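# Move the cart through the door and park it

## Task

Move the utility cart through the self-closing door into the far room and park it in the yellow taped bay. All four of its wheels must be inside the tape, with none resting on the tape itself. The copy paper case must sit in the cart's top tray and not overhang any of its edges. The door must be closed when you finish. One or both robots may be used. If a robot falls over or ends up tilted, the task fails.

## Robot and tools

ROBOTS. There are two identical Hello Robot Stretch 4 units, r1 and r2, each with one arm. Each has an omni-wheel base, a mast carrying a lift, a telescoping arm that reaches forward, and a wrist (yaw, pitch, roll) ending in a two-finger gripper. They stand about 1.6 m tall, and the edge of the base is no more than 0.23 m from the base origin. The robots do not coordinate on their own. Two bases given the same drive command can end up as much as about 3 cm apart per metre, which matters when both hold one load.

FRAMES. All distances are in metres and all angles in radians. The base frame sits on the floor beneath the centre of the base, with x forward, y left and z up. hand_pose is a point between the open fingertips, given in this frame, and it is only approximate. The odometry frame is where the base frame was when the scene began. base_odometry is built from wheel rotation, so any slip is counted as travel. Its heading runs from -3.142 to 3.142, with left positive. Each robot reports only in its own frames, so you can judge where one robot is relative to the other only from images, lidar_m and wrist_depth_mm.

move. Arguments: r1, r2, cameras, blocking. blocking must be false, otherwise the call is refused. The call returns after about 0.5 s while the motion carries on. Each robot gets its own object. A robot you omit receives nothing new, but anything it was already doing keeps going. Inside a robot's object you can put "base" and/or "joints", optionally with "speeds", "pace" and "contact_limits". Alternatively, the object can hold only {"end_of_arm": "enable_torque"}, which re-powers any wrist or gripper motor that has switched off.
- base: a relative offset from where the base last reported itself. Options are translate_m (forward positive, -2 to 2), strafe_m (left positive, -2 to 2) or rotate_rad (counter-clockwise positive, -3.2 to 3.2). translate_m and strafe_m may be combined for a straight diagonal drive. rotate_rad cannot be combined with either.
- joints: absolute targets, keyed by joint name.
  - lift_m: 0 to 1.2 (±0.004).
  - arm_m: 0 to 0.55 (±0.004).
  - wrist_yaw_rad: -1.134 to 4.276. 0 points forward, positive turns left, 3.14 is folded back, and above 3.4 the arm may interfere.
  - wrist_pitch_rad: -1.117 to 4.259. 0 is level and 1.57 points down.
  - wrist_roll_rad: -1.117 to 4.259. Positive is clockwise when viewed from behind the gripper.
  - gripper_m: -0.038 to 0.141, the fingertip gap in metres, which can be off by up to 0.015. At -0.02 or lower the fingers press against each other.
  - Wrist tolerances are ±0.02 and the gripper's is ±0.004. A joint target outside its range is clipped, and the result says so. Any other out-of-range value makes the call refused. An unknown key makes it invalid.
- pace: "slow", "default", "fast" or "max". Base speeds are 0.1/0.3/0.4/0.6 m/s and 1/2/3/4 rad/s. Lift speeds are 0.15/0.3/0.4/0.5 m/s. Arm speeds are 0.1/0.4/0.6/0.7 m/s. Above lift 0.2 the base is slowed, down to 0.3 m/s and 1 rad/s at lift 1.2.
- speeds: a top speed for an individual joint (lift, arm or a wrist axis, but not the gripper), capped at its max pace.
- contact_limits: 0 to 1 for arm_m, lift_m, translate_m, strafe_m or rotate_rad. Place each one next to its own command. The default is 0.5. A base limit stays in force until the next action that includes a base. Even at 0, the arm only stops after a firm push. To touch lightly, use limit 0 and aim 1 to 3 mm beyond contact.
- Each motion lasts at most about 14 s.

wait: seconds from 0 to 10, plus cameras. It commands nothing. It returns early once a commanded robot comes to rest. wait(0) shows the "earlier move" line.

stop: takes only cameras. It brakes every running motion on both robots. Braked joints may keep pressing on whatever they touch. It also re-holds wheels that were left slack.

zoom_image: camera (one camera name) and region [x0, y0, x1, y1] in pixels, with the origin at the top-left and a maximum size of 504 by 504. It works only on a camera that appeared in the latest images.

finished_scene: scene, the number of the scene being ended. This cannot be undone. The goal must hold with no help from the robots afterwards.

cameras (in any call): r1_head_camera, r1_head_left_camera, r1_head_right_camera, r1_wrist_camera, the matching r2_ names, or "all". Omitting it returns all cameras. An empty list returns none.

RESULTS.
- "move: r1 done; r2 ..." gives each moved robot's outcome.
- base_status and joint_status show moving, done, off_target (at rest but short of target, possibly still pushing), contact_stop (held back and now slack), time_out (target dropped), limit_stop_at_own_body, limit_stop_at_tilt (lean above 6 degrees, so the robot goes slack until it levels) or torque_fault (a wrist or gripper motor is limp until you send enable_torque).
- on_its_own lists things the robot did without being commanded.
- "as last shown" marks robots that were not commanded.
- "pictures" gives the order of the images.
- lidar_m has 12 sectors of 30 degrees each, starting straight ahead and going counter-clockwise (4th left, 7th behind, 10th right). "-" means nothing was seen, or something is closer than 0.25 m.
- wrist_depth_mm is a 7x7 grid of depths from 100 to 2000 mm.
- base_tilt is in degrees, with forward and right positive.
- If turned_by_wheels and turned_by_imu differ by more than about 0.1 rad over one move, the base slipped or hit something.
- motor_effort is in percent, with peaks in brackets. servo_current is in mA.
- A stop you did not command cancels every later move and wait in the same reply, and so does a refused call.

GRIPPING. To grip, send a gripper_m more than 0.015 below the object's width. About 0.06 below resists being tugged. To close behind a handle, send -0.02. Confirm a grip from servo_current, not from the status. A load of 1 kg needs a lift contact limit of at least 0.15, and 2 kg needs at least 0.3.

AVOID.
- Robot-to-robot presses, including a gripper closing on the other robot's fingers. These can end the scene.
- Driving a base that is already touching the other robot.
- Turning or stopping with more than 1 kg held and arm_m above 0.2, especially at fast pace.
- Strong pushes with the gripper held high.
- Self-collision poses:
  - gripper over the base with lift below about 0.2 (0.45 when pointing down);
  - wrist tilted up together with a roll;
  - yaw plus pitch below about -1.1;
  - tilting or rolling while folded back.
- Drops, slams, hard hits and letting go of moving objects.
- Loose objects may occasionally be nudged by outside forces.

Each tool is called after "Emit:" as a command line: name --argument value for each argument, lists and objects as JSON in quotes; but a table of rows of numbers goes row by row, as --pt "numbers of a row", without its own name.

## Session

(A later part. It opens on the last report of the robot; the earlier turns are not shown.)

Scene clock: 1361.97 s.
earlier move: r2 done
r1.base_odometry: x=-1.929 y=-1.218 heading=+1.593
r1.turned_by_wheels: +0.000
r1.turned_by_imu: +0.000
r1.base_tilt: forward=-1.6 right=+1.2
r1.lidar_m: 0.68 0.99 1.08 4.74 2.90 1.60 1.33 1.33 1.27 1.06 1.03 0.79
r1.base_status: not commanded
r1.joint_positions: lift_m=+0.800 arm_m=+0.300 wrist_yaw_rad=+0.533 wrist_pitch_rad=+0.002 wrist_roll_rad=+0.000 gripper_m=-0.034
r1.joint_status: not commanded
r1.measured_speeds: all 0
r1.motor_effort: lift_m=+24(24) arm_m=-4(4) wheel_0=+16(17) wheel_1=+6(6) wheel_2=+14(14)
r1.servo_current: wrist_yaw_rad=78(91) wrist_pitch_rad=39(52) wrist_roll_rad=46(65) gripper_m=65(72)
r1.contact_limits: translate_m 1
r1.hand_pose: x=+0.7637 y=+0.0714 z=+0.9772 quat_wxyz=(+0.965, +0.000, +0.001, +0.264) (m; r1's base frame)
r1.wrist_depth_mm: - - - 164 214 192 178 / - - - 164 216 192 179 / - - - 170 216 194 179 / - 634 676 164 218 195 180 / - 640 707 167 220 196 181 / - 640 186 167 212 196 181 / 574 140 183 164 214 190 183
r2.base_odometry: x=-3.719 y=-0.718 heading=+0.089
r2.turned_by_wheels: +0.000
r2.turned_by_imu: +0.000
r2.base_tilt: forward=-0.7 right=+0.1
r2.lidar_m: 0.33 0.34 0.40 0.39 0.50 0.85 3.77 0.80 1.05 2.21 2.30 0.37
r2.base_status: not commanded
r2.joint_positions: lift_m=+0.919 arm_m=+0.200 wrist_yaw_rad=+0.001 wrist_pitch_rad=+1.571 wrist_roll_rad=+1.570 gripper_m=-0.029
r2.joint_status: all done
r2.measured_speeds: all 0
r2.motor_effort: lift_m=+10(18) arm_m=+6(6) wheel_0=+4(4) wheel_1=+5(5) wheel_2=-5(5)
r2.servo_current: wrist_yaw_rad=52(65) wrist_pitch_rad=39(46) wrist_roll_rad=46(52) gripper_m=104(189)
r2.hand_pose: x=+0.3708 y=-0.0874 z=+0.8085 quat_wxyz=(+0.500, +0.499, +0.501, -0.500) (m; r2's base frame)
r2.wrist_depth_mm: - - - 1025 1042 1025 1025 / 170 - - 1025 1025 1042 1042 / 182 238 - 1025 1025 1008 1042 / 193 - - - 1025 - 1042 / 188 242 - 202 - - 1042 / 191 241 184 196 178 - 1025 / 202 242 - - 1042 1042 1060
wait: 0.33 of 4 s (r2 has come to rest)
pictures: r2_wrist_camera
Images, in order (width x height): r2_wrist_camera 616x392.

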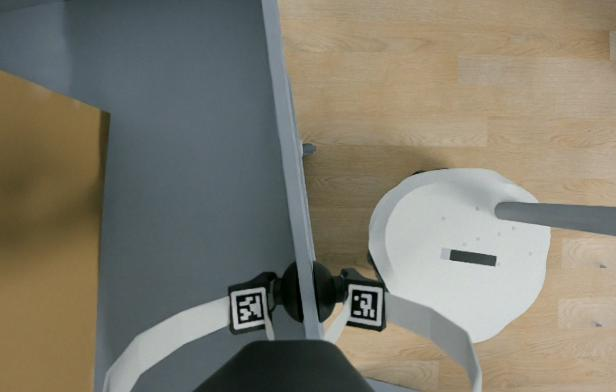

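Gripped. Pull.

Emit:
move --r2 '{"base":{"translate_m":-0.2},"pace":"slow","contact_limits":{"translate_m":1.0}}' --cameras '[]' --blocking false

Emit:
wait --seconds 5 --cameras '["r2_wrist_camera","r2_head_camera","r2_head_left_camera","r2_head_right_camera"]'

Scene clock: 1369.37 s.
move: r2 moving
r1: as last shown
r1.base_tilt: forward=-1.6 right=+1.3
r1.lidar_m: 0.69 0.98 1.08 4.72 2.91 1.62 1.33 1.33 1.28 1.06 1.04 0.78
r1.motor_effort: lift_m=+23(24) arm_m=-3(4) wheel_0=+16(17) wheel_1=+5(5) wheel_2=+14(14)
r1.servo_current: wrist_yaw_rad=78(91) wrist_pitch_rad=39(52) wrist_roll_rad=52(59) gripper_m=65(72)
r1.contact_limits: translate_m 1
r1.wrist_depth_mm: - - - 164 213 193 177 / - - - 164 216 192 179 / - - - 170 216 194 179 / - 627 668 164 216 195 181 / - 634 699 167 218 196 181 / - 647 185 167 213 196 181 / 580 141 182 163 213 190 183
r2.base_odometry: x=-3.731 y=-0.719 heading=+0.089
r2.turned_by_wheels: +0.000
r2.turned_by_imu: +0.000
r2.base_tilt: forward=-0.7 right=+0.0
r2.lidar_m: 0.32 0.35 0.41 0.40 0.51 0.89 3.74 0.75 1.05 2.21 2.31 0.39
r2.base_status: translate_m moving
r2.joint_positions: lift_m=+0.919 arm_m=+0.200 wrist_yaw_rad=+0.001 wrist_pitch_rad=+1.571 wrist_roll_rad=+1.570 gripper_m=-0.029
r2.joint_status: not commanded
r2.measured_speeds: translate_m=-0.047 strafe_m=+0.000 rotate_rad=+0.000 lift_m=+0.000 arm_m=+0.000 wrist_yaw_rad=+0.000 wrist_pitch_rad=+0.000 wrist_roll_rad=+0.000
r2.motor_effort: lift_m=+10(10) arm_m=+6(6) wheel_0=-2(6) wheel_1=-7(7) wheel_2=+8(9)
r2.servo_current: wrist_yaw_rad=39(46) wrist_pitch_rad=39(46) wrist_roll_rad=46(52) gripper_m=111(117)
r2.contact_limits: translate_m 1
r2.hand_pose: x=+0.3708 y=-0.0874 z=+0.8085 quat_wxyz=(+0.500, +0.499, +0.501, -0.500) (m; r2's base frame)
r2.wrist_depth_mm: - - - 1025 1008 1025 1008 / 175 - - 1008 1042 1025 1008 / 195 - - 1008 1025 1025 1025 / 200 - - 1025 1042 - 1008 / 196 - - 206 1025 - 1008 / 198 - 183 187 175 - 1008 / 209 145 - - 1008 1025 1025
pictures: none
No camera images: "cameras" was empty.

Scene clock: 1372.17 s.
earlier move: r2 done
r1.base_odometry: x=-1.929 y=-1.218 heading=+1.593
r1.turned_by_wheels: +0.000
r1.turned_by_imu: +0.000
r1.base_tilt: forward=-1.6 right=+1.2
r1.lidar_m: 0.69 0.97 3.85 4.73 2.95 1.62 1.34 1.32 1.27 1.04 1.04 0.80
r1.base_status: not commanded
r1.joint_positions: lift_m=+0.800 arm_m=+0.300 wrist_yaw_rad=+0.533 wrist_pitch_rad=+0.002 wrist_roll_rad=+0.000 gripper_m=-0.034
r1.joint_status: not commanded
r1.measured_speeds: all 0
r1.motor_effort: lift_m=+24(24) arm_m=-4(4) wheel_0=+17(17) wheel_1=+5(6) wheel_2=+14(14)
r1.servo_current: wrist_yaw_rad=91(98) wrist_pitch_rad=39(52) wrist_roll_rad=46(72) gripper_m=65(72)
r1.contact_limits: translate_m 1
r1.hand_pose: x=+0.7637 y=+0.0714 z=+0.9772 quat_wxyz=(+0.965, +0.000, +0.001, +0.264) (m; r1's base frame)
r1.wrist_depth_mm: - - - 164 213 191 178 / - - - 164 215 192 179 / - - - 169 216 194 179 / - - 603 163 217 195 180 / - - 597 167 219 195 181 / - - 186 167 212 195 181 / 559 140 176 164 213 191 182
r2.base_odometry: x=-3.917 y=-0.735 heading=+0.090
r2.turned_by_wheels: +0.001
r2.turned_by_imu: +0.001
r2.base_tilt: forward=-0.7 right=+0.1
r2.lidar_m: 0.36 0.36 0.44 0.45 0.54 3.61 3.52 0.62 0.77 2.17 2.32 0.38
r2.base_status: done
r2.joint_positions: lift_m=+0.918 arm_m=+0.200 wrist_yaw_rad=+0.003 wrist_pitch_rad=+1.562 wrist_roll_rad=+1.570 gripper_m=-0.029
r2.joint_status: not commanded
r2.measured_speeds: all 0
r2.motor_effort: lift_m=+16(16) arm_m=-3(6) wheel_0=-2(12) wheel_1=-6(9) wheel_2=+13(16)
r2.servo_current: wrist_yaw_rad=52(65) wrist_pitch_rad=59(59) wrist_roll_rad=52(65) gripper_m=104(117)
r2.contact_limits: translate_m 1
r2.hand_pose: x=+0.3738 y=-0.0874 z=+0.8080 quat_wxyz=(+0.503, +0.501, +0.499, -0.497) (m; r2's base frame)
r2.wrist_depth_mm: - - - 1042 1008 1008 991 / 181 - - 1025 1042 1008 1008 / 203 - - 1008 1025 1008 991 / 200 - - 1025 1025 - 1008 / 204 - - 1042 1025 - - / 208 159 184 186 174 - 991 / 221 143 - - - 1025 1008
wait: 2.80 of 5 s (r2 has come to rest)
pictures: r2_head_camera, r2_head_left_camera, r2_head_right_camera, r2_wrist_camera
Images, in order (width x height): r2_head_camera 420x560, r2_head_left_camera 420x672, r2_head_right_camera 420x672, r2_wrist_camera 616x392.

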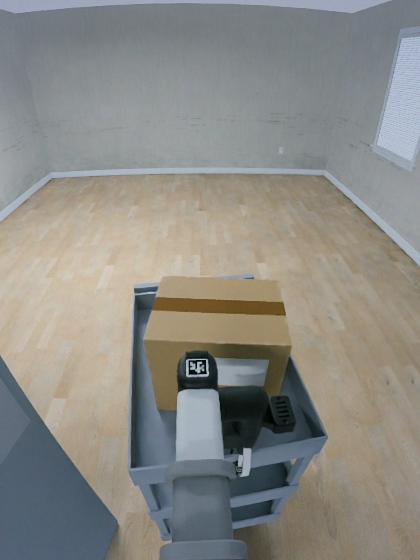

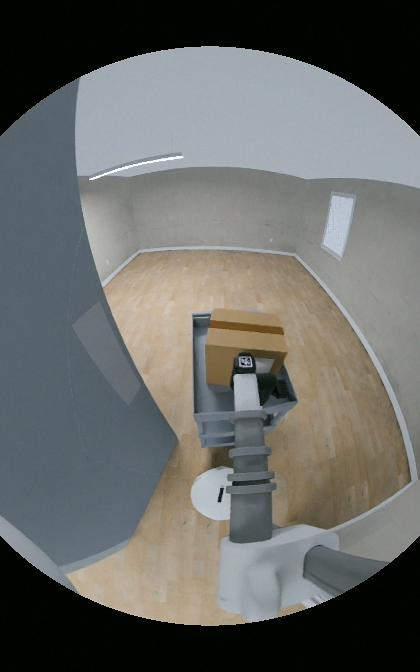

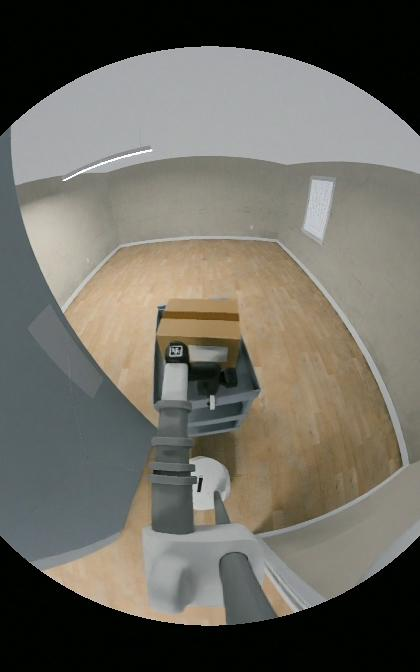

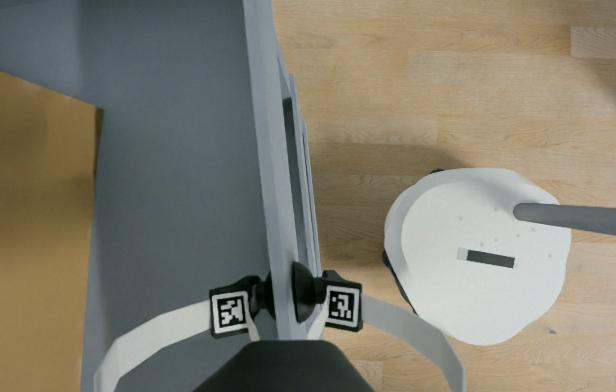

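Emit:
move --r2 '{"base":{"translate_m":-0.45},"pace":"slow","contact_limits":{"translate_m":1.0}}' --cameras '[]' --blocking false

Emit:
wait --seconds 7 --cameras '["r2_head_camera","r2_head_left_camera"]'

Scene clock: 1378.90 s.
move: r2 moving
r1: as last shown
r1.base_tilt: forward=-1.5 right=+1.2
r1.lidar_m: 0.68 0.95 3.85 4.72 2.91 1.60 1.34 1.33 1.27 1.05 1.06 0.80
r1.motor_effort: lift_m=+24(24) arm_m=-4(4) wheel_0=+17(17) wheel_1=+6(6) wheel_2=+14(14)
r1.servo_current: wrist_yaw_rad=85(91) wrist_pitch_rad=39(46) wrist_roll_rad=52(52) gripper_m=59(72)
r1.contact_limits: translate_m 1
r1.wrist_depth_mm: - - - 164 213 191 178 / - - - 164 215 192 179 / - - - 169 216 194 180 / - - 591 163 217 195 181 / - - 597 167 219 195 181 / - - 185 167 212 196 182 / 559 140 176 163 213 190 182
r2.base_odometry: x=-3.930 y=-0.736 heading=+0.091
r2.turned_by_wheels: +0.001
r2.turned_by_imu: +0.002
r2.base_tilt: forward=-0.6 right=+0.0
r2.lidar_m: 0.34 0.39 0.45 0.45 0.56 3.57 3.54 0.61 0.75 2.10 2.29 0.41
r2.base_status: translate_m moving
r2.joint_positions: lift_m=+0.918 arm_m=+0.200 wrist_yaw_rad=+0.003 wrist_pitch_rad=+1.562 wrist_roll_rad=+1.570 gripper_m=-0.029
r2.joint_status: not commanded
r2.measured_speeds: translate_m=-0.048 strafe_m=+0.000 rotate_rad=+0.003 lift_m=+0.000 arm_m=+0.000 wrist_yaw_rad=+0.002 wrist_pitch_rad=+0.000 wrist_roll_rad=+0.000
r2.motor_effort: lift_m=+16(16) arm_m=-3(4) wheel_0=+0(6) wheel_1=-6(8) wheel_2=+18(18)
r2.servo_current: wrist_yaw_rad=39(59) wrist_pitch_rad=46(59) wrist_roll_rad=46(59) gripper_m=111(111)
r2.contact_limits: translate_m 1
r2.hand_pose: x=+0.3738 y=-0.0874 z=+0.8080 quat_wxyz=(+0.503, +0.501, +0.499, -0.497) (m; r2's base frame)
r2.wrist_depth_mm: - - - 1025 1008 1008 991 / 187 - - 1008 1008 1025 976 / 202 - - 1025 1025 991 991 / 213 - - 1025 1008 - 991 / 211 - - 1025 1025 - - / 215 - 179 185 169 - 1008 / 228 133 - - 136 1008 1008
pictures: none
No camera images: "cameras" was empty.

Scene clock: 1384.17 s.
earlier move: r2 done
r1.base_odometry: x=-1.929 y=-1.218 heading=+1.593
r1.turned_by_wheels: +0.000
r1.turned_by_imu: +0.000
r1.base_tilt: forward=-1.6 right=+1.3
r1.lidar_m: 0.68 1.02 3.86 4.71 2.94 1.59 1.34 1.33 1.26 1.05 1.05 0.80
r1.base_status: not commanded
r1.joint_positions: lift_m=+0.800 arm_m=+0.300 wrist_yaw_rad=+0.533 wrist_pitch_rad=+0.002 wrist_roll_rad=+0.000 gripper_m=-0.034
r1.joint_status: not commanded
r1.measured_speeds: all 0
r1.motor_effort: lift_m=+23(24) arm_m=-3(4) wheel_0=+16(17) wheel_1=+6(6) wheel_2=+14(14)
r1.servo_current: wrist_yaw_rad=78(104) wrist_pitch_rad=46(46) wrist_roll_rad=59(72) gripper_m=65(72)
r1.contact_limits: translate_m 1
r1.hand_pose: x=+0.7637 y=+0.0714 z=+0.9772 quat_wxyz=(+0.965, +0.000, +0.001, +0.264) (m; r1's base frame)
r1.wrist_depth_mm: - - - 164 214 192 178 / - - - 164 215 192 178 / - - - 169 216 193 180 / - - - 163 218 194 180 / - - - 167 219 196 181 / - - 186 167 212 196 182 / - 156 - 163 213 191 182
r2.base_odometry: x=-4.365 y=-0.776 heading=+0.090
r2.turned_by_wheels: -0.001
r2.turned_by_imu: +0.003
r2.base_tilt: forward=-0.7 right=+0.1
r2.lidar_m: 0.35 0.41 0.58 0.58 0.71 3.14 3.05 3.14 0.32 0.34 2.28 0.37
r2.base_status: done
r2.joint_positions: lift_m=+0.918 arm_m=+0.200 wrist_yaw_rad=+0.003 wrist_pitch_rad=+1.562 wrist_roll_rad=+1.570 gripper_m=-0.029
r2.joint_status: not commanded
r2.measured_speeds: all 0
r2.motor_effort: lift_m=+16(16) arm_m=-4(4) wheel_0=-1(8) wheel_1=-5(8) wheel_2=+8(19)
r2.servo_current: wrist_yaw_rad=39(65) wrist_pitch_rad=52(59) wrist_roll_rad=46(59) gripper_m=111(117)
r2.contact_limits: translate_m 1
r2.hand_pose: x=+0.3737 y=-0.0874 z=+0.8080 quat_wxyz=(+0.503, +0.501, +0.499, -0.497) (m; r2's base frame)
r2.wrist_depth_mm: - - - - 1008 1008 - / 172 - - - 1008 1008 - / 174 229 - 1008 1008 991 1008 / 192 240 - - 1025 - 1008 / 200 - - 207 1025 - 1008 / 209 - 180 191 170 - 1008 / 219 - - - - 991 1008
wait: 5.27 of 7 s (r2 has come to rest)
pictures: r2_head_camera, r2_head_left_camera
Images, in order (width x height): r2_head_camera 420x560, r2_head_left_camera 420x672.

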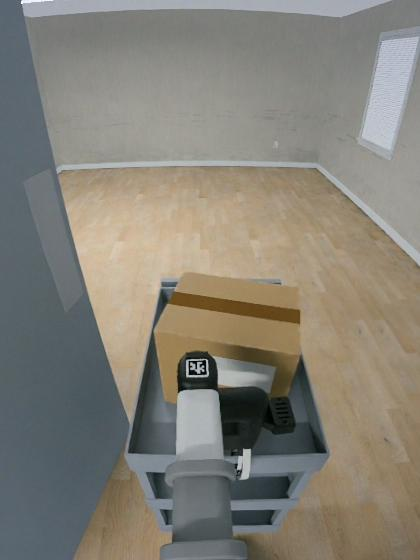

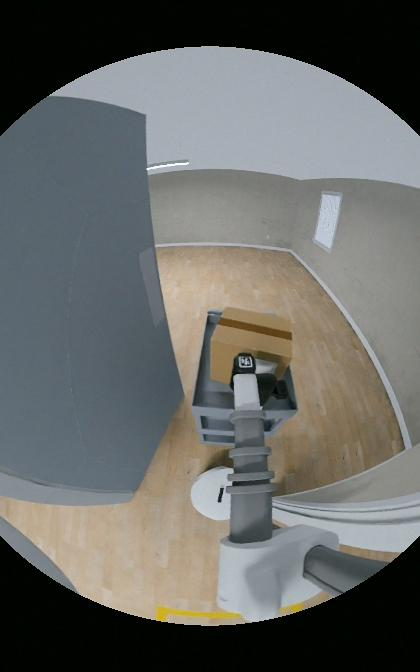

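Emit:
move --r2 '{"base":{"translate_m":-0.2,"strafe_m":0.12},"pace":"slow","contact_limits":{"translate_m":1.0}}' --cameras '[]' --blocking false

Emit:
wait --seconds 7 --cameras '[]'

Emit:
move --r2 '{"base":{"translate_m":-0.2},"pace":"slow","contact_limits":{"translate_m":1.0}}' --cameras '[]' --blocking false

Emit:
wait --seconds 7 --cameras '["r2_head_camera","r2_head_left_camera","r2_head_right_camera"]'

Scene clock: 1402.43 s.
move: r2 moving
r1: as last shown
r1.base_tilt: forward=-1.6 right=+1.2
r1.lidar_m: 0.69 1.03 3.87 4.72 2.89 1.56 1.34 1.30 1.27 1.05 1.05 0.81
r1.motor_effort: lift_m=+24(24) arm_m=-4(4) wheel_0=+17(17) wheel_1=+5(6) wheel_2=+14(14)
r1.servo_current: wrist_yaw_rad=78(98) wrist_pitch_rad=39(46) wrist_roll_rad=52(65) gripper_m=65(65)
r1.contact_limits: translate_m 1
r1.wrist_depth_mm: - - - 164 214 191 177 / - - - 164 215 193 179 / - - - 170 216 194 180 / - - - 164 218 195 180 / - - - 167 218 195 181 / - - 186 167 212 196 182 / - 155 - 163 214 190 182
r2.base_odometry: x=-4.378 y=-0.770 heading=+0.090
r2.turned_by_wheels: +0.000
r2.turned_by_imu: +0.001
r2.base_tilt: forward=-0.7 right=+0.0
r2.lidar_m: 0.36 0.39 0.58 0.58 0.73 3.12 3.02 3.09 0.35 0.33 2.32 0.39
r2.base_status: translate_m moving; strafe_m moving
r2.joint_positions: lift_m=+0.918 arm_m=+0.200 wrist_yaw_rad=+0.003 wrist_pitch_rad=+1.562 wrist_roll_rad=+1.570 gripper_m=-0.029
r2.joint_status: not commanded
r2.measured_speeds: translate_m=-0.048 strafe_m=+0.027 rotate_rad=-0.003 lift_m=+0.000 arm_m=+0.000 wrist_yaw_rad=+0.000 wrist_pitch_rad=+0.000 wrist_roll_rad=+0.000
r2.motor_effort: lift_m=+16(16) arm_m=-3(4) wheel_0=-7(8) wheel_1=-1(5) wheel_2=+14(15)
r2.servo_current: wrist_yaw_rad=46(59) wrist_pitch_rad=52(52) wrist_roll_rad=46(59) gripper_m=104(111)
r2.contact_limits: translate_m 1
r2.hand_pose: x=+0.3737 y=-0.0874 z=+0.8080 quat_wxyz=(+0.503, +0.501, +0.499, -0.497) (m; r2's base frame)
r2.wrist_depth_mm: - - - 1025 1008 1008 - / 174 220 - 1008 1008 1008 676 / 182 237 - 1025 1008 1008 1008 / 200 244 - 1025 1025 - 991 / 207 - - 1025 1025 - 1008 / 216 - 181 185 174 - 991 / 226 135 - - - 1008 991
pictures: none
No camera images: "cameras" was empty.

Scene clock: 1405.43 s.
earlier move: r2 done
r1.base_odometry: x=-1.929 y=-1.218 heading=+1.593
r1.turned_by_wheels: +0.000
r1.turned_by_imu: +0.000
r1.base_tilt: forward=-1.6 right=+1.2
r1.lidar_m: 0.69 3.38 3.83 4.70 2.91 1.58 1.32 1.33 1.23 1.06 1.06 0.82
r1.base_status: not commanded
r1.joint_positions: lift_m=+0.800 arm_m=+0.300 wrist_yaw_rad=+0.533 wrist_pitch_rad=+0.002 wrist_roll_rad=+0.000 gripper_m=-0.034
r1.joint_status: not commanded
r1.measured_speeds: all 0
r1.motor_effort: lift_m=+24(24) arm_m=-4(4) wheel_0=+16(17) wheel_1=+5(6) wheel_2=+14(14)
r1.servo_current: wrist_yaw_rad=65(111) wrist_pitch_rad=52(52) wrist_roll_rad=46(65) gripper_m=59(72)
r1.contact_limits: translate_m 1
r1.hand_pose: x=+0.7637 y=+0.0714 z=+0.9772 quat_wxyz=(+0.965, +0.000, +0.001, +0.264) (m; r1's base frame)
r1.wrist_depth_mm: - - - 164 213 192 178 / - - - 163 215 192 179 / - - - 170 216 194 179 / - - - 164 217 194 180 / - - - 167 220 196 181 / - - 186 167 213 196 182 / - 155 - 163 213 190 182
r2.base_odometry: x=-4.575 y=-0.674 heading=+0.090
r2.turned_by_wheels: -0.001
r2.turned_by_imu: -0.002
r2.base_tilt: forward=-0.7 right=+0.0
r2.lidar_m: 0.36 0.45 0.52 0.53 2.55 2.91 2.81 2.94 2.43 0.41 0.47 0.35
r2.base_status: done
r2.joint_positions: lift_m=+0.918 arm_m=+0.200 wrist_yaw_rad=+0.001 wrist_pitch_rad=+1.567 wrist_roll_rad=+1.570 gripper_m=-0.029
r2.joint_status: not commanded
r2.measured_speeds: all 0
r2.motor_effort: lift_m=+16(16) arm_m=-3(4) wheel_0=-8(18) wheel_1=+3(5) wheel_2=+2(15)
r2.servo_current: wrist_yaw_rad=46(59) wrist_pitch_rad=39(59) wrist_roll_rad=39(59) gripper_m=111(117)
r2.contact_limits: translate_m 1
r2.hand_pose: x=+0.3721 y=-0.0874 z=+0.8080 quat_wxyz=(+0.501, +0.501, +0.499, -0.499) (m; r2's base frame)
r2.wrist_depth_mm: 136 181 - - - 1008 1042 / 158 202 - - 1025 1025 1025 / 165 220 - - 1008 1042 1025 / 190 - - - - - 1025 / 213 - - 179 - - 1025 / 229 - 181 196 179 - 1025 / - - - - 1042 1025 1025
wait: 3.00 of 7 s (r2 has come to rest)
pictures: none
No camera images: "cameras" was empty.

Scene clock: 1405.93 s.
move: r2 moving
r1: as last shown
r1.lidar_m: 0.68 3.38 3.84 4.72 2.94 1.61 1.33 1.33 1.27 1.04 1.05 0.80
r1.motor_effort: lift_m=+24(24) arm_m=-4(4) wheel_0=+16(17) wheel_1=+5(5) wheel_2=+14(14)
r1.servo_current: wrist_yaw_rad=85(91) wrist_pitch_rad=33(46) wrist_roll_rad=52(52) gripper_m=59(65)
r1.contact_limits: translate_m 1
r1.wrist_depth_mm: - - - 163 213 191 178 / - - - 164 215 192 178 / - - - 169 216 194 179 / - - - 163 218 195 180 / - - - 167 219 194 181 / - - 186 167 213 195 181 / - 156 - 163 213 190 181
r2.base_odometry: x=-4.587 y=-0.676 heading=+0.089
r2.turned_by_wheels: -0.001
r2.turned_by_imu: -0.001
r2.base_tilt: forward=-0.6 right=+0.0
r2.lidar_m: 0.38 0.47 0.53 0.53 2.55 2.93 2.79 2.93 2.40 0.43 0.47 0.35
r2.base_status: translate_m moving
r2.joint_positions: lift_m=+0.918 arm_m=+0.200 wrist_yaw_rad=+0.001 wrist_pitch_rad=+1.567 wrist_roll_rad=+1.570 gripper_m=-0.029
r2.joint_status: not commanded
r2.measured_speeds: translate_m=-0.048 strafe_m=+0.000 rotate_rad=+0.001 lift_m=+0.000 arm_m=+0.000 wrist_yaw_rad=+0.000 wrist_pitch_rad=+0.000 wrist_roll_rad=+0.001
r2.motor_effort: lift_m=+16(16) arm_m=-4(4) wheel_0=-9(14) wheel_1=-8(9) wheel_2=+6(8)
r2.servo_current: wrist_yaw_rad=46(46) wrist_pitch_rad=39(52) wrist_roll_rad=59(59) gripper_m=111(117)
r2.contact_limits: translate_m 1
r2.hand_pose: x=+0.3721 y=-0.0874 z=+0.8080 quat_wxyz=(+0.501, +0.501, +0.499, -0.499) (m; r2's base frame)
r2.wrist_depth_mm: 142 189 - - 699 991 991 / 157 213 - - 1025 1008 1008 / 176 228 - - 1042 991 1042 / 198 241 - - 1008 - 1008 / 214 - - 194 1025 - 1008 / 231 - 181 189 175 - 1008 / - - - - - 1025 1008
pictures: none
No camera images: "cameras" was empty.

Scene clock: 1408.70 s.
earlier move: r2 done
r1.base_odometry: x=-1.929 y=-1.218 heading=+1.593
r1.turned_by_wheels: +0.000
r1.turned_by_imu: +0.000
r1.base_tilt: forward=-1.6 right=+1.2
r1.lidar_m: 0.70 3.37 3.85 4.73 2.93 1.60 1.34 1.32 1.26 1.07 1.05 0.81
r1.base_status: not commanded
r1.joint_positions: lift_m=+0.800 arm_m=+0.300 wrist_yaw_rad=+0.533 wrist_pitch_rad=+0.002 wrist_roll_rad=+0.000 gripper_m=-0.034
r1.joint_status: not commanded
r1.measured_speeds: all 0
r1.motor_effort: lift_m=+24(24) arm_m=-4(4) wheel_0=+17(17) wheel_1=+5(6) wheel_2=+14(14)
r1.servo_current: wrist_yaw_rad=85(104) wrist_pitch_rad=46(52) wrist_roll_rad=33(65) gripper_m=59(65)
r1.contact_limits: translate_m 1
r1.hand_pose: x=+0.7637 y=+0.0714 z=+0.9772 quat_wxyz=(+0.965, +0.000, +0.001, +0.264) (m; r1's base frame)
r1.wrist_depth_mm: - - - 164 214 192 177 / - - - 163 215 191 178 / - - - 169 216 194 179 / - - - 163 218 194 180 / - - - 167 219 195 181 / - - 186 167 213 196 182 / - 156 - 164 213 190 182
r2.base_odometry: x=-4.774 y=-0.692 heading=+0.090
r2.turned_by_wheels: +0.001
r2.turned_by_imu: +0.002
r2.base_tilt: forward=-0.7 right=+0.1
r2.lidar_m: 0.35 0.48 0.59 0.80 2.56 2.73 2.60 2.72 2.37 0.76 0.49 0.34
r2.base_status: done
r2.joint_positions: lift_m=+0.918 arm_m=+0.200 wrist_yaw_rad=+0.001 wrist_pitch_rad=+1.566 wrist_roll_rad=+1.570 gripper_m=-0.029
r2.joint_status: not commanded
r2.measured_speeds: all 0
r2.motor_effort: lift_m=+16(16) arm_m=-3(4) wheel_0=-1(14) wheel_1=-4(10) wheel_2=+10(15)
r2.servo_current: wrist_yaw_rad=46(59) wrist_pitch_rad=46(52) wrist_roll_rad=46(59) gripper_m=104(117)
r2.contact_limits: translate_m 1
r2.hand_pose: x=+0.3724 y=-0.0874 z=+0.8080 quat_wxyz=(+0.502, +0.501, +0.499, -0.498) (m; r2's base frame)
r2.wrist_depth_mm: 131 175 - - - 1008 991 / 158 199 - - - 1008 1008 / 165 221 - - 1008 1008 1025 / 196 - - - - - 1008 / 218 - - 171 - - 991 / 240 - 181 196 178 - 1025 / - - - - 1025 1025 1008
wait: 2.77 of 7 s (r2 has come to rest)
pictures: r2_head_camera, r2_head_left_camera, r2_head_right_camera
Images, in order (width x height): r2_head_camera 420x560, r2_head_left_camera 420x672, r2_head_right_camera 420x672.

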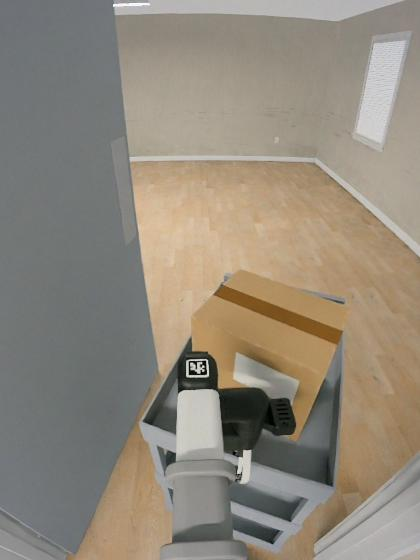

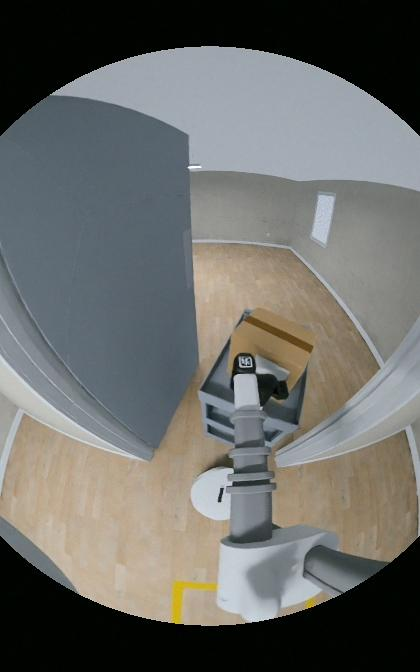

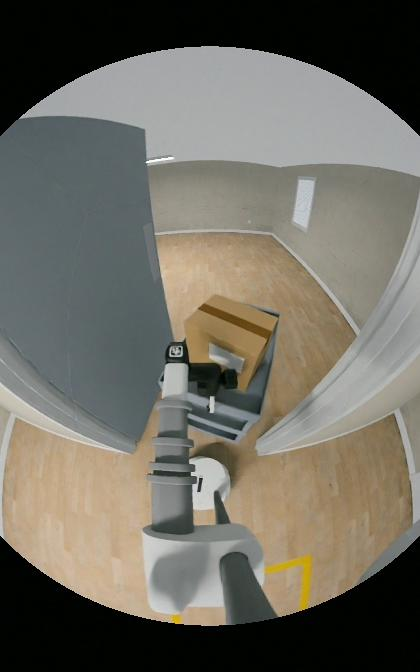

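Emit:
move --r2 '{"base":{"translate_m":-0.22,"strafe_m":0.11},"pace":"slow","contact_limits":{"translate_m":1.0}}' --cameras '[]' --blocking false

Emit:
wait --seconds 7 --cameras '["r2_head_camera","r2_head_right_camera"]'

Scene clock: 1420.37 s.
move: r2 moving
r1: as last shown
r1.base_tilt: forward=-1.5 right=+1.3
r1.lidar_m: 0.67 3.39 3.82 4.71 2.90 1.58 1.33 1.33 1.26 1.03 1.06 0.79
r1.motor_effort: lift_m=+24(24) arm_m=-4(4) wheel_0=+17(17) wheel_1=+5(5) wheel_2=+14(14)
r1.servo_current: wrist_yaw_rad=72(104) wrist_pitch_rad=46(46) wrist_roll_rad=46(59) gripper_m=59(65)
r1.contact_limits: translate_m 1
r1.wrist_depth_mm: - - - 164 215 191 178 / - - - 163 214 191 178 / - - - 170 217 194 180 / - - - 163 217 195 180 / - - - 167 219 195 181 / - - 186 167 213 196 182 / - 155 - 163 213 191 182
r2.base_odometry: x=-4.787 y=-0.687 heading=+0.090
r2.turned_by_wheels: +0.000
r2.turned_by_imu: +0.000
r2.base_tilt: forward=-0.6 right=+0.1
r2.lidar_m: 0.38 0.52 0.59 0.88 2.54 2.70 2.60 2.74 2.40 0.81 0.49 0.34
r2.base_status: translate_m moving; strafe_m moving
r2.joint_positions: lift_m=+0.918 arm_m=+0.200 wrist_yaw_rad=+0.001 wrist_pitch_rad=+1.566 wrist_roll_rad=+1.570 gripper_m=-0.029
r2.joint_status: not commanded
r2.measured_speeds: translate_m=-0.048 strafe_m=+0.024 rotate_rad=-0.001 lift_m=+0.000 arm_m=+0.000 wrist_yaw_rad=+0.000 wrist_pitch_rad=+0.000 wrist_roll_rad=+0.001
r2.motor_effort: lift_m=+16(16) arm_m=-4(4) wheel_0=-8(9) wheel_1=-6(6) wheel_2=+13(13)
r2.servo_current: wrist_yaw_rad=39(52) wrist_pitch_rad=39(46) wrist_roll_rad=46(59) gripper_m=111(117)
r2.contact_limits: translate_m 1
r2.hand_pose: x=+0.3724 y=-0.0874 z=+0.8080 quat_wxyz=(+0.502, +0.501, +0.499, -0.498) (m; r2's base frame)
r2.wrist_depth_mm: 140 180 - - - 1008 991 / 157 209 - - 1025 1008 991 / 174 229 - - 1008 1008 991 / 204 - - - 1025 - 1008 / 229 - - - 1008 - 1008 / - 157 180 187 180 - 991 / - 133 - - - - 1008
pictures: none
No camera images: "cameras" was empty.

Scene clock: 1423.50 s.
earlier move: r2 done
r1.base_odometry: x=-1.929 y=-1.218 heading=+1.593
r1.turned_by_wheels: +0.000
r1.turned_by_imu: +0.000
r1.base_tilt: forward=-1.5 right=+1.3
r1.lidar_m: 0.68 3.37 3.81 4.74 2.95 1.59 1.34 1.31 1.29 1.06 1.04 0.81
r1.base_status: not commanded
r1.joint_positions: lift_m=+0.800 arm_m=+0.300 wrist_yaw_rad=+0.533 wrist_pitch_rad=+0.002 wrist_roll_rad=+0.000 gripper_m=-0.034
r1.joint_status: not commanded
r1.measured_speeds: all 0
r1.motor_effort: lift_m=+24(24) arm_m=-3(4) wheel_0=+16(17) wheel_1=+5(6) wheel_2=+14(14)
r1.servo_current: wrist_yaw_rad=65(104) wrist_pitch_rad=39(52) wrist_roll_rad=39(65) gripper_m=65(65)
r1.contact_limits: translate_m 1
r1.hand_pose: x=+0.7637 y=+0.0714 z=+0.9772 quat_wxyz=(+0.965, +0.000, +0.001, +0.264) (m; r1's base frame)
r1.wrist_depth_mm: - - - 164 214 191 178 / - - - 164 215 192 178 / - - - 170 216 194 180 / - - - 163 217 195 181 / - - - 167 218 195 181 / - - 186 167 213 196 182 / - 156 - 163 213 190 182
r2.base_odometry: x=-5.003 y=-0.602 heading=+0.089
r2.turned_by_wheels: -0.001
r2.turned_by_imu: -0.003
r2.base_tilt: forward=-0.7 right=+0.1
r2.lidar_m: 0.35 0.65 0.60 1.70 2.46 2.51 2.37 2.52 2.49 1.60 0.34 0.33
r2.base_status: done
r2.joint_positions: lift_m=+0.918 arm_m=+0.200 wrist_yaw_rad=+0.000 wrist_pitch_rad=+1.567 wrist_roll_rad=+1.571 gripper_m=-0.029
r2.joint_status: not commanded
r2.measured_speeds: all 0
r2.motor_effort: lift_m=+16(16) arm_m=-4(4) wheel_0=-10(17) wheel_1=-6(8) wheel_2=+2(13)
r2.servo_current: wrist_yaw_rad=39(59) wrist_pitch_rad=39(52) wrist_roll_rad=39(59) gripper_m=111(117)
r2.contact_limits: translate_m 1
r2.hand_pose: x=+0.3721 y=-0.0874 z=+0.8080 quat_wxyz=(+0.501, +0.501, +0.499, -0.499) (m; r2's base frame)
r2.wrist_depth_mm: 129 154 205 - - - 991 / 148 187 237 - - 1008 1008 / 176 225 - - - 1008 1025 / 210 - - - - - 1025 / - - - 174 - - 1025 / - 155 179 196 179 - 1008 / - - - - 1008 1025 991
wait: 3.13 of 7 s (r2 has come to rest)
pictures: r2_head_camera, r2_head_right_camera
Images, in order (width x height): r2_head_camera 420x560, r2_head_right_camera 420x672.

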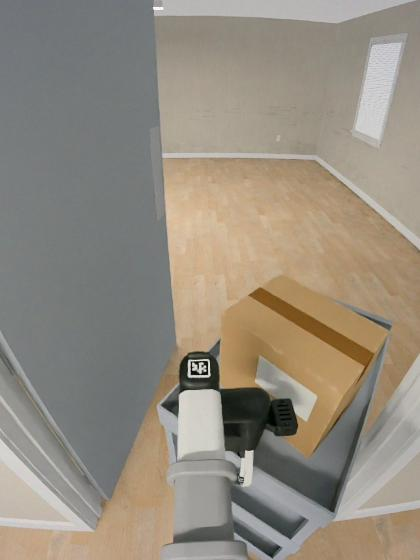

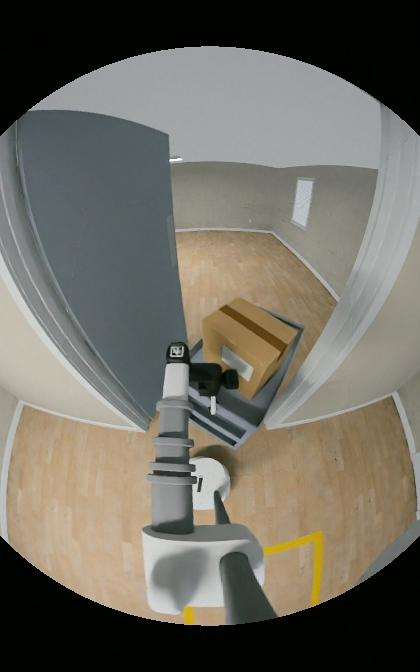

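Emit:
move --r2 '{"base":{"strafe_m":-0.26},"pace":"slow","contact_limits":{"strafe_m":1.0}}' --cameras '[]' --blocking false

Emit:
wait --seconds 7 --cameras '["r2_head_camera","r2_head_right_camera","r2_wrist_camera"]'

Scene clock: 1438.13 s.
move: r2 moving
r1: as last shown
r1.base_tilt: forward=-1.6 right=+1.2
r1.lidar_m: 0.69 3.37 3.83 4.71 2.93 1.61 1.34 1.33 1.27 1.06 1.04 0.79
r1.motor_effort: lift_m=+24(24) arm_m=-4(4) wheel_0=+16(17) wheel_1=+5(6) wheel_2=+14(14)
r1.servo_current: wrist_yaw_rad=78(98) wrist_pitch_rad=46(46) wrist_roll_rad=39(65) gripper_m=65(65)
r1.contact_limits: translate_m 1
r1.wrist_depth_mm: - - - 165 214 193 178 / - - - 163 215 193 179 / - - - 170 216 194 179 / - - - 163 218 195 180 / - - - 167 220 195 181 / - - 186 167 212 196 181 / - 155 - 163 213 191 182
r2.base_odometry: x=-5.001 y=-0.616 heading=+0.089
r2.turned_by_wheels: +0.000
r2.turned_by_imu: +0.001
r2.base_tilt: forward=-0.7 right=+0.1
r2.lidar_m: 0.35 0.66 0.65 1.73 2.45 2.51 2.40 2.53 2.48 1.56 0.34 0.32
r2.base_status: strafe_m moving
r2.joint_positions: lift_m=+0.918 arm_m=+0.200 wrist_yaw_rad=+0.000 wrist_pitch_rad=+1.567 wrist_roll_rad=+1.571 gripper_m=-0.029
r2.joint_status: not commanded
r2.measured_speeds: translate_m=-0.001 strafe_m=-0.056 rotate_rad=+0.004 lift_m=+0.000 arm_m=+0.000 wrist_yaw_rad=-0.001 wrist_pitch_rad=+0.000 wrist_roll_rad=+0.000
r2.motor_effort: lift_m=+16(16) arm_m=-4(4) wheel_0=+10(10) wheel_1=-7(10) wheel_2=+0(2)
r2.servo_current: wrist_yaw_rad=46(46) wrist_pitch_rad=46(46) wrist_roll_rad=46(52) gripper_m=111(111)
r2.contact_limits: strafe_m 1
r2.hand_pose: x=+0.3721 y=-0.0874 z=+0.8080 quat_wxyz=(+0.501, +0.501, +0.499, -0.499) (m; r2's base frame)
r2.wrist_depth_mm: 121 148 198 - - 175 991 / 141 180 231 - - 170 1025 / 164 217 - - - 1008 1025 / 204 - - - - - 1008 / 237 - - - - - 1008 / - - 181 195 179 - 1025 / - - - - 1025 1025 1025
pictures: none
No camera images: "cameras" was empty.

Scene clock: 1441.40 s.
earlier move: r2 done
r1.base_odometry: x=-1.929 y=-1.218 heading=+1.593
r1.turned_by_wheels: +0.000
r1.turned_by_imu: +0.000
r1.base_tilt: forward=-1.6 right=+1.2
r1.lidar_m: 0.70 3.38 3.86 4.73 2.92 1.61 1.32 1.33 1.27 1.06 1.05 0.80
r1.base_status: not commanded
r1.joint_positions: lift_m=+0.800 arm_m=+0.300 wrist_yaw_rad=+0.533 wrist_pitch_rad=+0.002 wrist_roll_rad=+0.000 gripper_m=-0.034
r1.joint_status: not commanded
r1.measured_speeds: all 0
r1.motor_effort: lift_m=+24(24) arm_m=-4(4) wheel_0=+16(17) wheel_1=+5(6) wheel_2=+14(14)
r1.servo_current: wrist_yaw_rad=85(98) wrist_pitch_rad=46(52) wrist_roll_rad=52(65) gripper_m=59(72)
r1.contact_limits: translate_m 1
r1.hand_pose: x=+0.7637 y=+0.0714 z=+0.9772 quat_wxyz=(+0.965, +0.000, +0.001, +0.264) (m; r1's base frame)
r1.wrist_depth_mm: - - - 164 213 191 178 / - - - 164 215 192 178 / - - - 169 216 193 179 / - - - 163 218 195 181 / - - - 167 219 195 181 / - - 186 167 212 196 182 / - 156 - 163 213 190 182
r2.base_odometry: x=-4.980 y=-0.861 heading=+0.090
r2.turned_by_wheels: +0.001
r2.turned_by_imu: +0.002
r2.base_tilt: forward=-0.7 right=+0.1
r2.lidar_m: 0.35 0.42 0.82 1.71 2.70 2.52 2.39 2.52 2.20 1.55 0.58 0.33
r2.base_status: done
r2.joint_positions: lift_m=+0.918 arm_m=+0.200 wrist_yaw_rad=-0.005 wrist_pitch_rad=+1.577 wrist_roll_rad=+1.571 gripper_m=-0.029
r2.joint_status: not commanded
r2.measured_speeds: all 0
r2.motor_effort: lift_m=+16(16) arm_m=-1(4) wheel_0=+15(23) wheel_1=-3(10) wheel_2=-1(4)
r2.servo_current: wrist_yaw_rad=46(65) wrist_pitch_rad=46(52) wrist_roll_rad=39(59) gripper_m=111(117)
r2.contact_limits: strafe_m 1
r2.hand_pose: x=+0.3688 y=-0.0874 z=+0.8080 quat_wxyz=(+0.497, +0.500, +0.500, -0.503) (m; r2's base frame)
r2.wrist_depth_mm: - - - 219 185 1025 1008 / 117 - - - - 1025 1025 / 134 194 - - 182 1042 1042 / 150 213 - - - - 1042 / 171 229 - 169 - - 1060 / 192 - 180 198 178 1060 1025 / 217 136 - - 1042 1042 1060
wait: 3.27 of 7 s (r2 has come to rest)
pictures: r2_head_camera, r2_head_right_camera, r2_wrist_camera
Images, in order (width x height): r2_head_camera 420x560, r2_head_right_camera 420x672, r2_wrist_camera 616x392.

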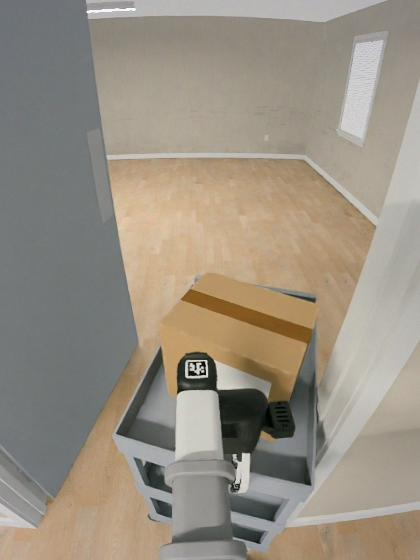

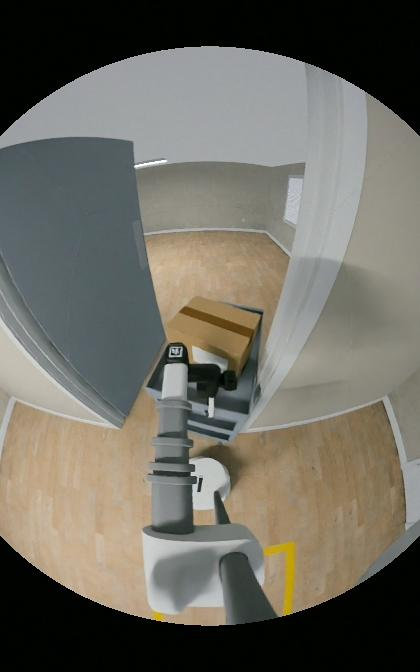

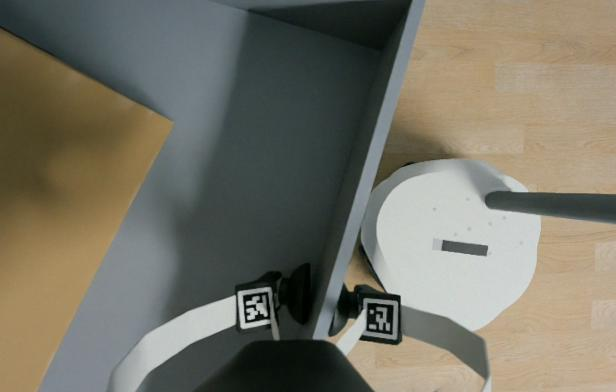

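Emit:
move --r2 '{"base":{"translate_m":-0.35},"pace":"slow","contact_limits":{"translate_m":1.0}}' --cameras '[]' --blocking false

Emit:
wait --seconds 7 --cameras '["r2_head_camera","r2_head_right_camera","r2_wrist_camera"]'

Scene clock: 1449.73 s.
move: r2 moving
r1: as last shown
r1.base_tilt: forward=-1.5 right=+1.2
r1.lidar_m: 0.68 3.38 3.86 4.71 2.93 1.61 1.33 1.32 1.25 1.07 1.03 0.82
r1.motor_effort: lift_m=+23(24) arm_m=-4(4) wheel_0=+17(17) wheel_1=+5(6) wheel_2=+14(14)
r1.servo_current: wrist_yaw_rad=85(91) wrist_pitch_rad=39(46) wrist_roll_rad=52(59) gripper_m=59(72)
r1.contact_limits: translate_m 1
r1.wrist_depth_mm: - - - 164 214 192 177 / - - - 164 215 193 179 / - - - 170 215 194 180 / - - - 164 217 195 180 / - - - 167 219 195 181 / - - 186 167 212 196 182 / - 156 - 163 214 191 182
r2.base_odometry: x=-4.992 y=-0.862 heading=+0.091
r2.turned_by_wheels: +0.001
r2.turned_by_imu: +0.001
r2.base_tilt: forward=-0.6 right=+0.1
r2.lidar_m: 0.35 0.44 0.83 1.78 2.72 2.49 2.37 2.50 2.22 1.62 0.61 0.34
r2.base_status: translate_m moving
r2.joint_positions: lift_m=+0.918 arm_m=+0.200 wrist_yaw_rad=-0.005 wrist_pitch_rad=+1.577 wrist_roll_rad=+1.571 gripper_m=-0.029
r2.joint_status: not commanded
r2.measured_speeds: translate_m=-0.049 strafe_m=-0.002 rotate_rad=+0.004 lift_m=+0.000 arm_m=+0.000 wrist_yaw_rad=+0.000 wrist_pitch_rad=+0.000 wrist_roll_rad=+0.000
r2.motor_effort: lift_m=+16(16) arm_m=+3(3) wheel_0=+6(13) wheel_1=-4(7) wheel_2=+10(12)
r2.servo_current: wrist_yaw_rad=46(59) wrist_pitch_rad=46(52) wrist_roll_rad=39(59) gripper_m=104(117)
r2.contact_limits: translate_m 1
r2.hand_pose: x=+0.3688 y=-0.0874 z=+0.8080 quat_wxyz=(+0.497, +0.500, +0.500, -0.503) (m; r2's base frame)
r2.wrist_depth_mm: - - - 212 186 1025 1025 / 131 - - - 1008 1008 1025 / 146 206 - - 1025 1042 1042 / 161 226 - - - - 647 / 188 - - - - - 1042 / 206 - 183 198 177 - 1042 / 226 - - - 1042 1060 1042
pictures: none
No camera images: "cameras" was empty.

Scene clock: 1454.03 s.
earlier move: r2 done
r1.base_odometry: x=-1.929 y=-1.218 heading=+1.593
r1.turned_by_wheels: +0.000
r1.turned_by_imu: +0.000
r1.base_tilt: forward=-1.5 right=+1.2
r1.lidar_m: 0.71 3.39 3.84 4.73 2.90 1.58 1.32 1.33 1.27 1.06 1.03 0.80
r1.base_status: not commanded
r1.joint_positions: lift_m=+0.800 arm_m=+0.300 wrist_yaw_rad=+0.533 wrist_pitch_rad=+0.002 wrist_roll_rad=+0.000 gripper_m=-0.034
r1.joint_status: not commanded
r1.measured_speeds: all 0
r1.motor_effort: lift_m=+24(24) arm_m=-4(4) wheel_0=+16(17) wheel_1=+5(6) wheel_2=+14(14)
r1.servo_current: wrist_yaw_rad=78(104) wrist_pitch_rad=39(52) wrist_roll_rad=46(65) gripper_m=59(72)
r1.contact_limits: translate_m 1
r1.hand_pose: x=+0.7637 y=+0.0714 z=+0.9772 quat_wxyz=(+0.965, +0.000, +0.001, +0.264) (m; r1's base frame)
r1.wrist_depth_mm: - - - 164 214 191 179 / - - - 164 216 193 179 / - - - 170 216 193 179 / - - - 163 217 195 181 / - - - 167 218 195 181 / - - 186 167 212 196 182 / - 156 - 163 213 191 182
r2.base_odometry: x=-5.328 y=-0.892 heading=+0.089
r2.turned_by_wheels: -0.001
r2.turned_by_imu: -0.002
r2.base_tilt: forward=-0.7 right=+0.1
r2.lidar_m: 0.34 0.34 1.08 2.59 2.69 2.14 2.05 2.16 2.24 2.12 1.06 0.38
r2.base_status: done
r2.joint_positions: lift_m=+0.918 arm_m=+0.200 wrist_yaw_rad=+0.003 wrist_pitch_rad=+1.559 wrist_roll_rad=+1.571 gripper_m=-0.029
r2.joint_status: not commanded
r2.measured_speeds: all 0
r2.motor_effort: lift_m=+16(17) arm_m=-3(4) wheel_0=-8(15) wheel_1=-5(9) wheel_2=+4(19)
r2.servo_current: wrist_yaw_rad=46(65) wrist_pitch_rad=72(78) wrist_roll_rad=59(59) gripper_m=117(117)
r2.contact_limits: translate_m 1
r2.hand_pose: x=+0.3747 y=-0.0874 z=+0.8079 quat_wxyz=(+0.504, +0.502, +0.498, -0.496) (m; r2's base frame)
r2.wrist_depth_mm: 190 205 206 1025 1008 1008 1008 / 234 - - 1025 1025 1008 1008 / - - - 1008 1025 1025 1025 / 188 - - 1042 1025 - 1008 / 190 241 - 208 1025 - 798 / 187 231 180 190 180 - 991 / 197 236 - - - - 1008
wait: 4.30 of 7 s (r2 has come to rest)
pictures: r2_head_camera, r2_head_right_camera, r2_wrist_camera
Images, in order (width x height): r2_head_camera 420x560, r2_head_right_camera 420x672, r2_wrist_camera 616x392.

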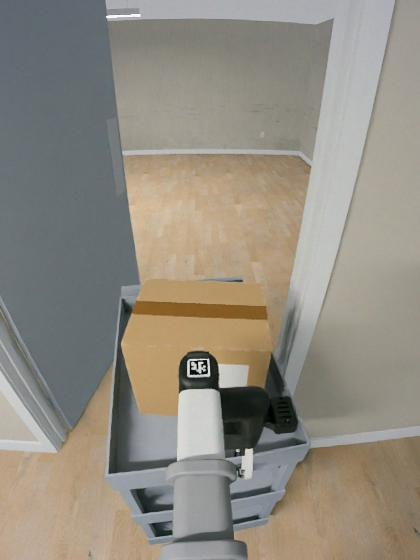

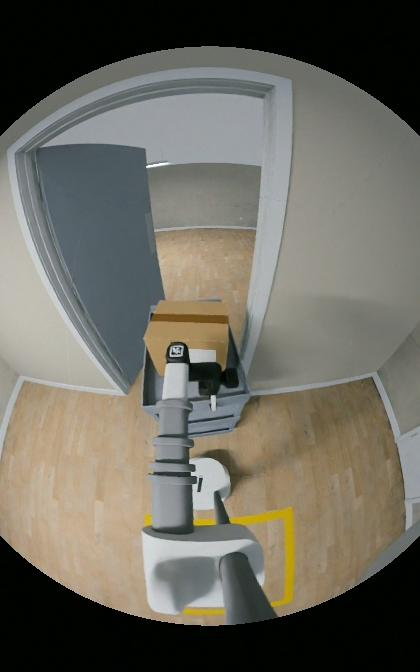

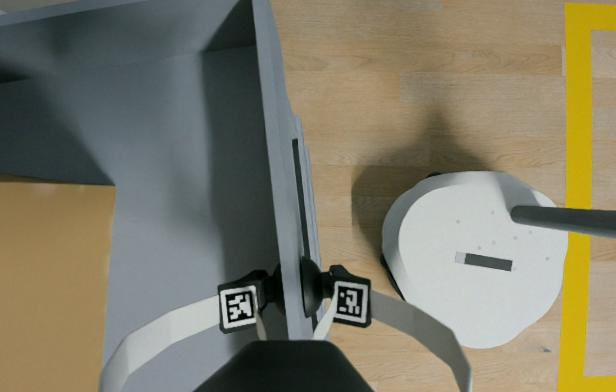

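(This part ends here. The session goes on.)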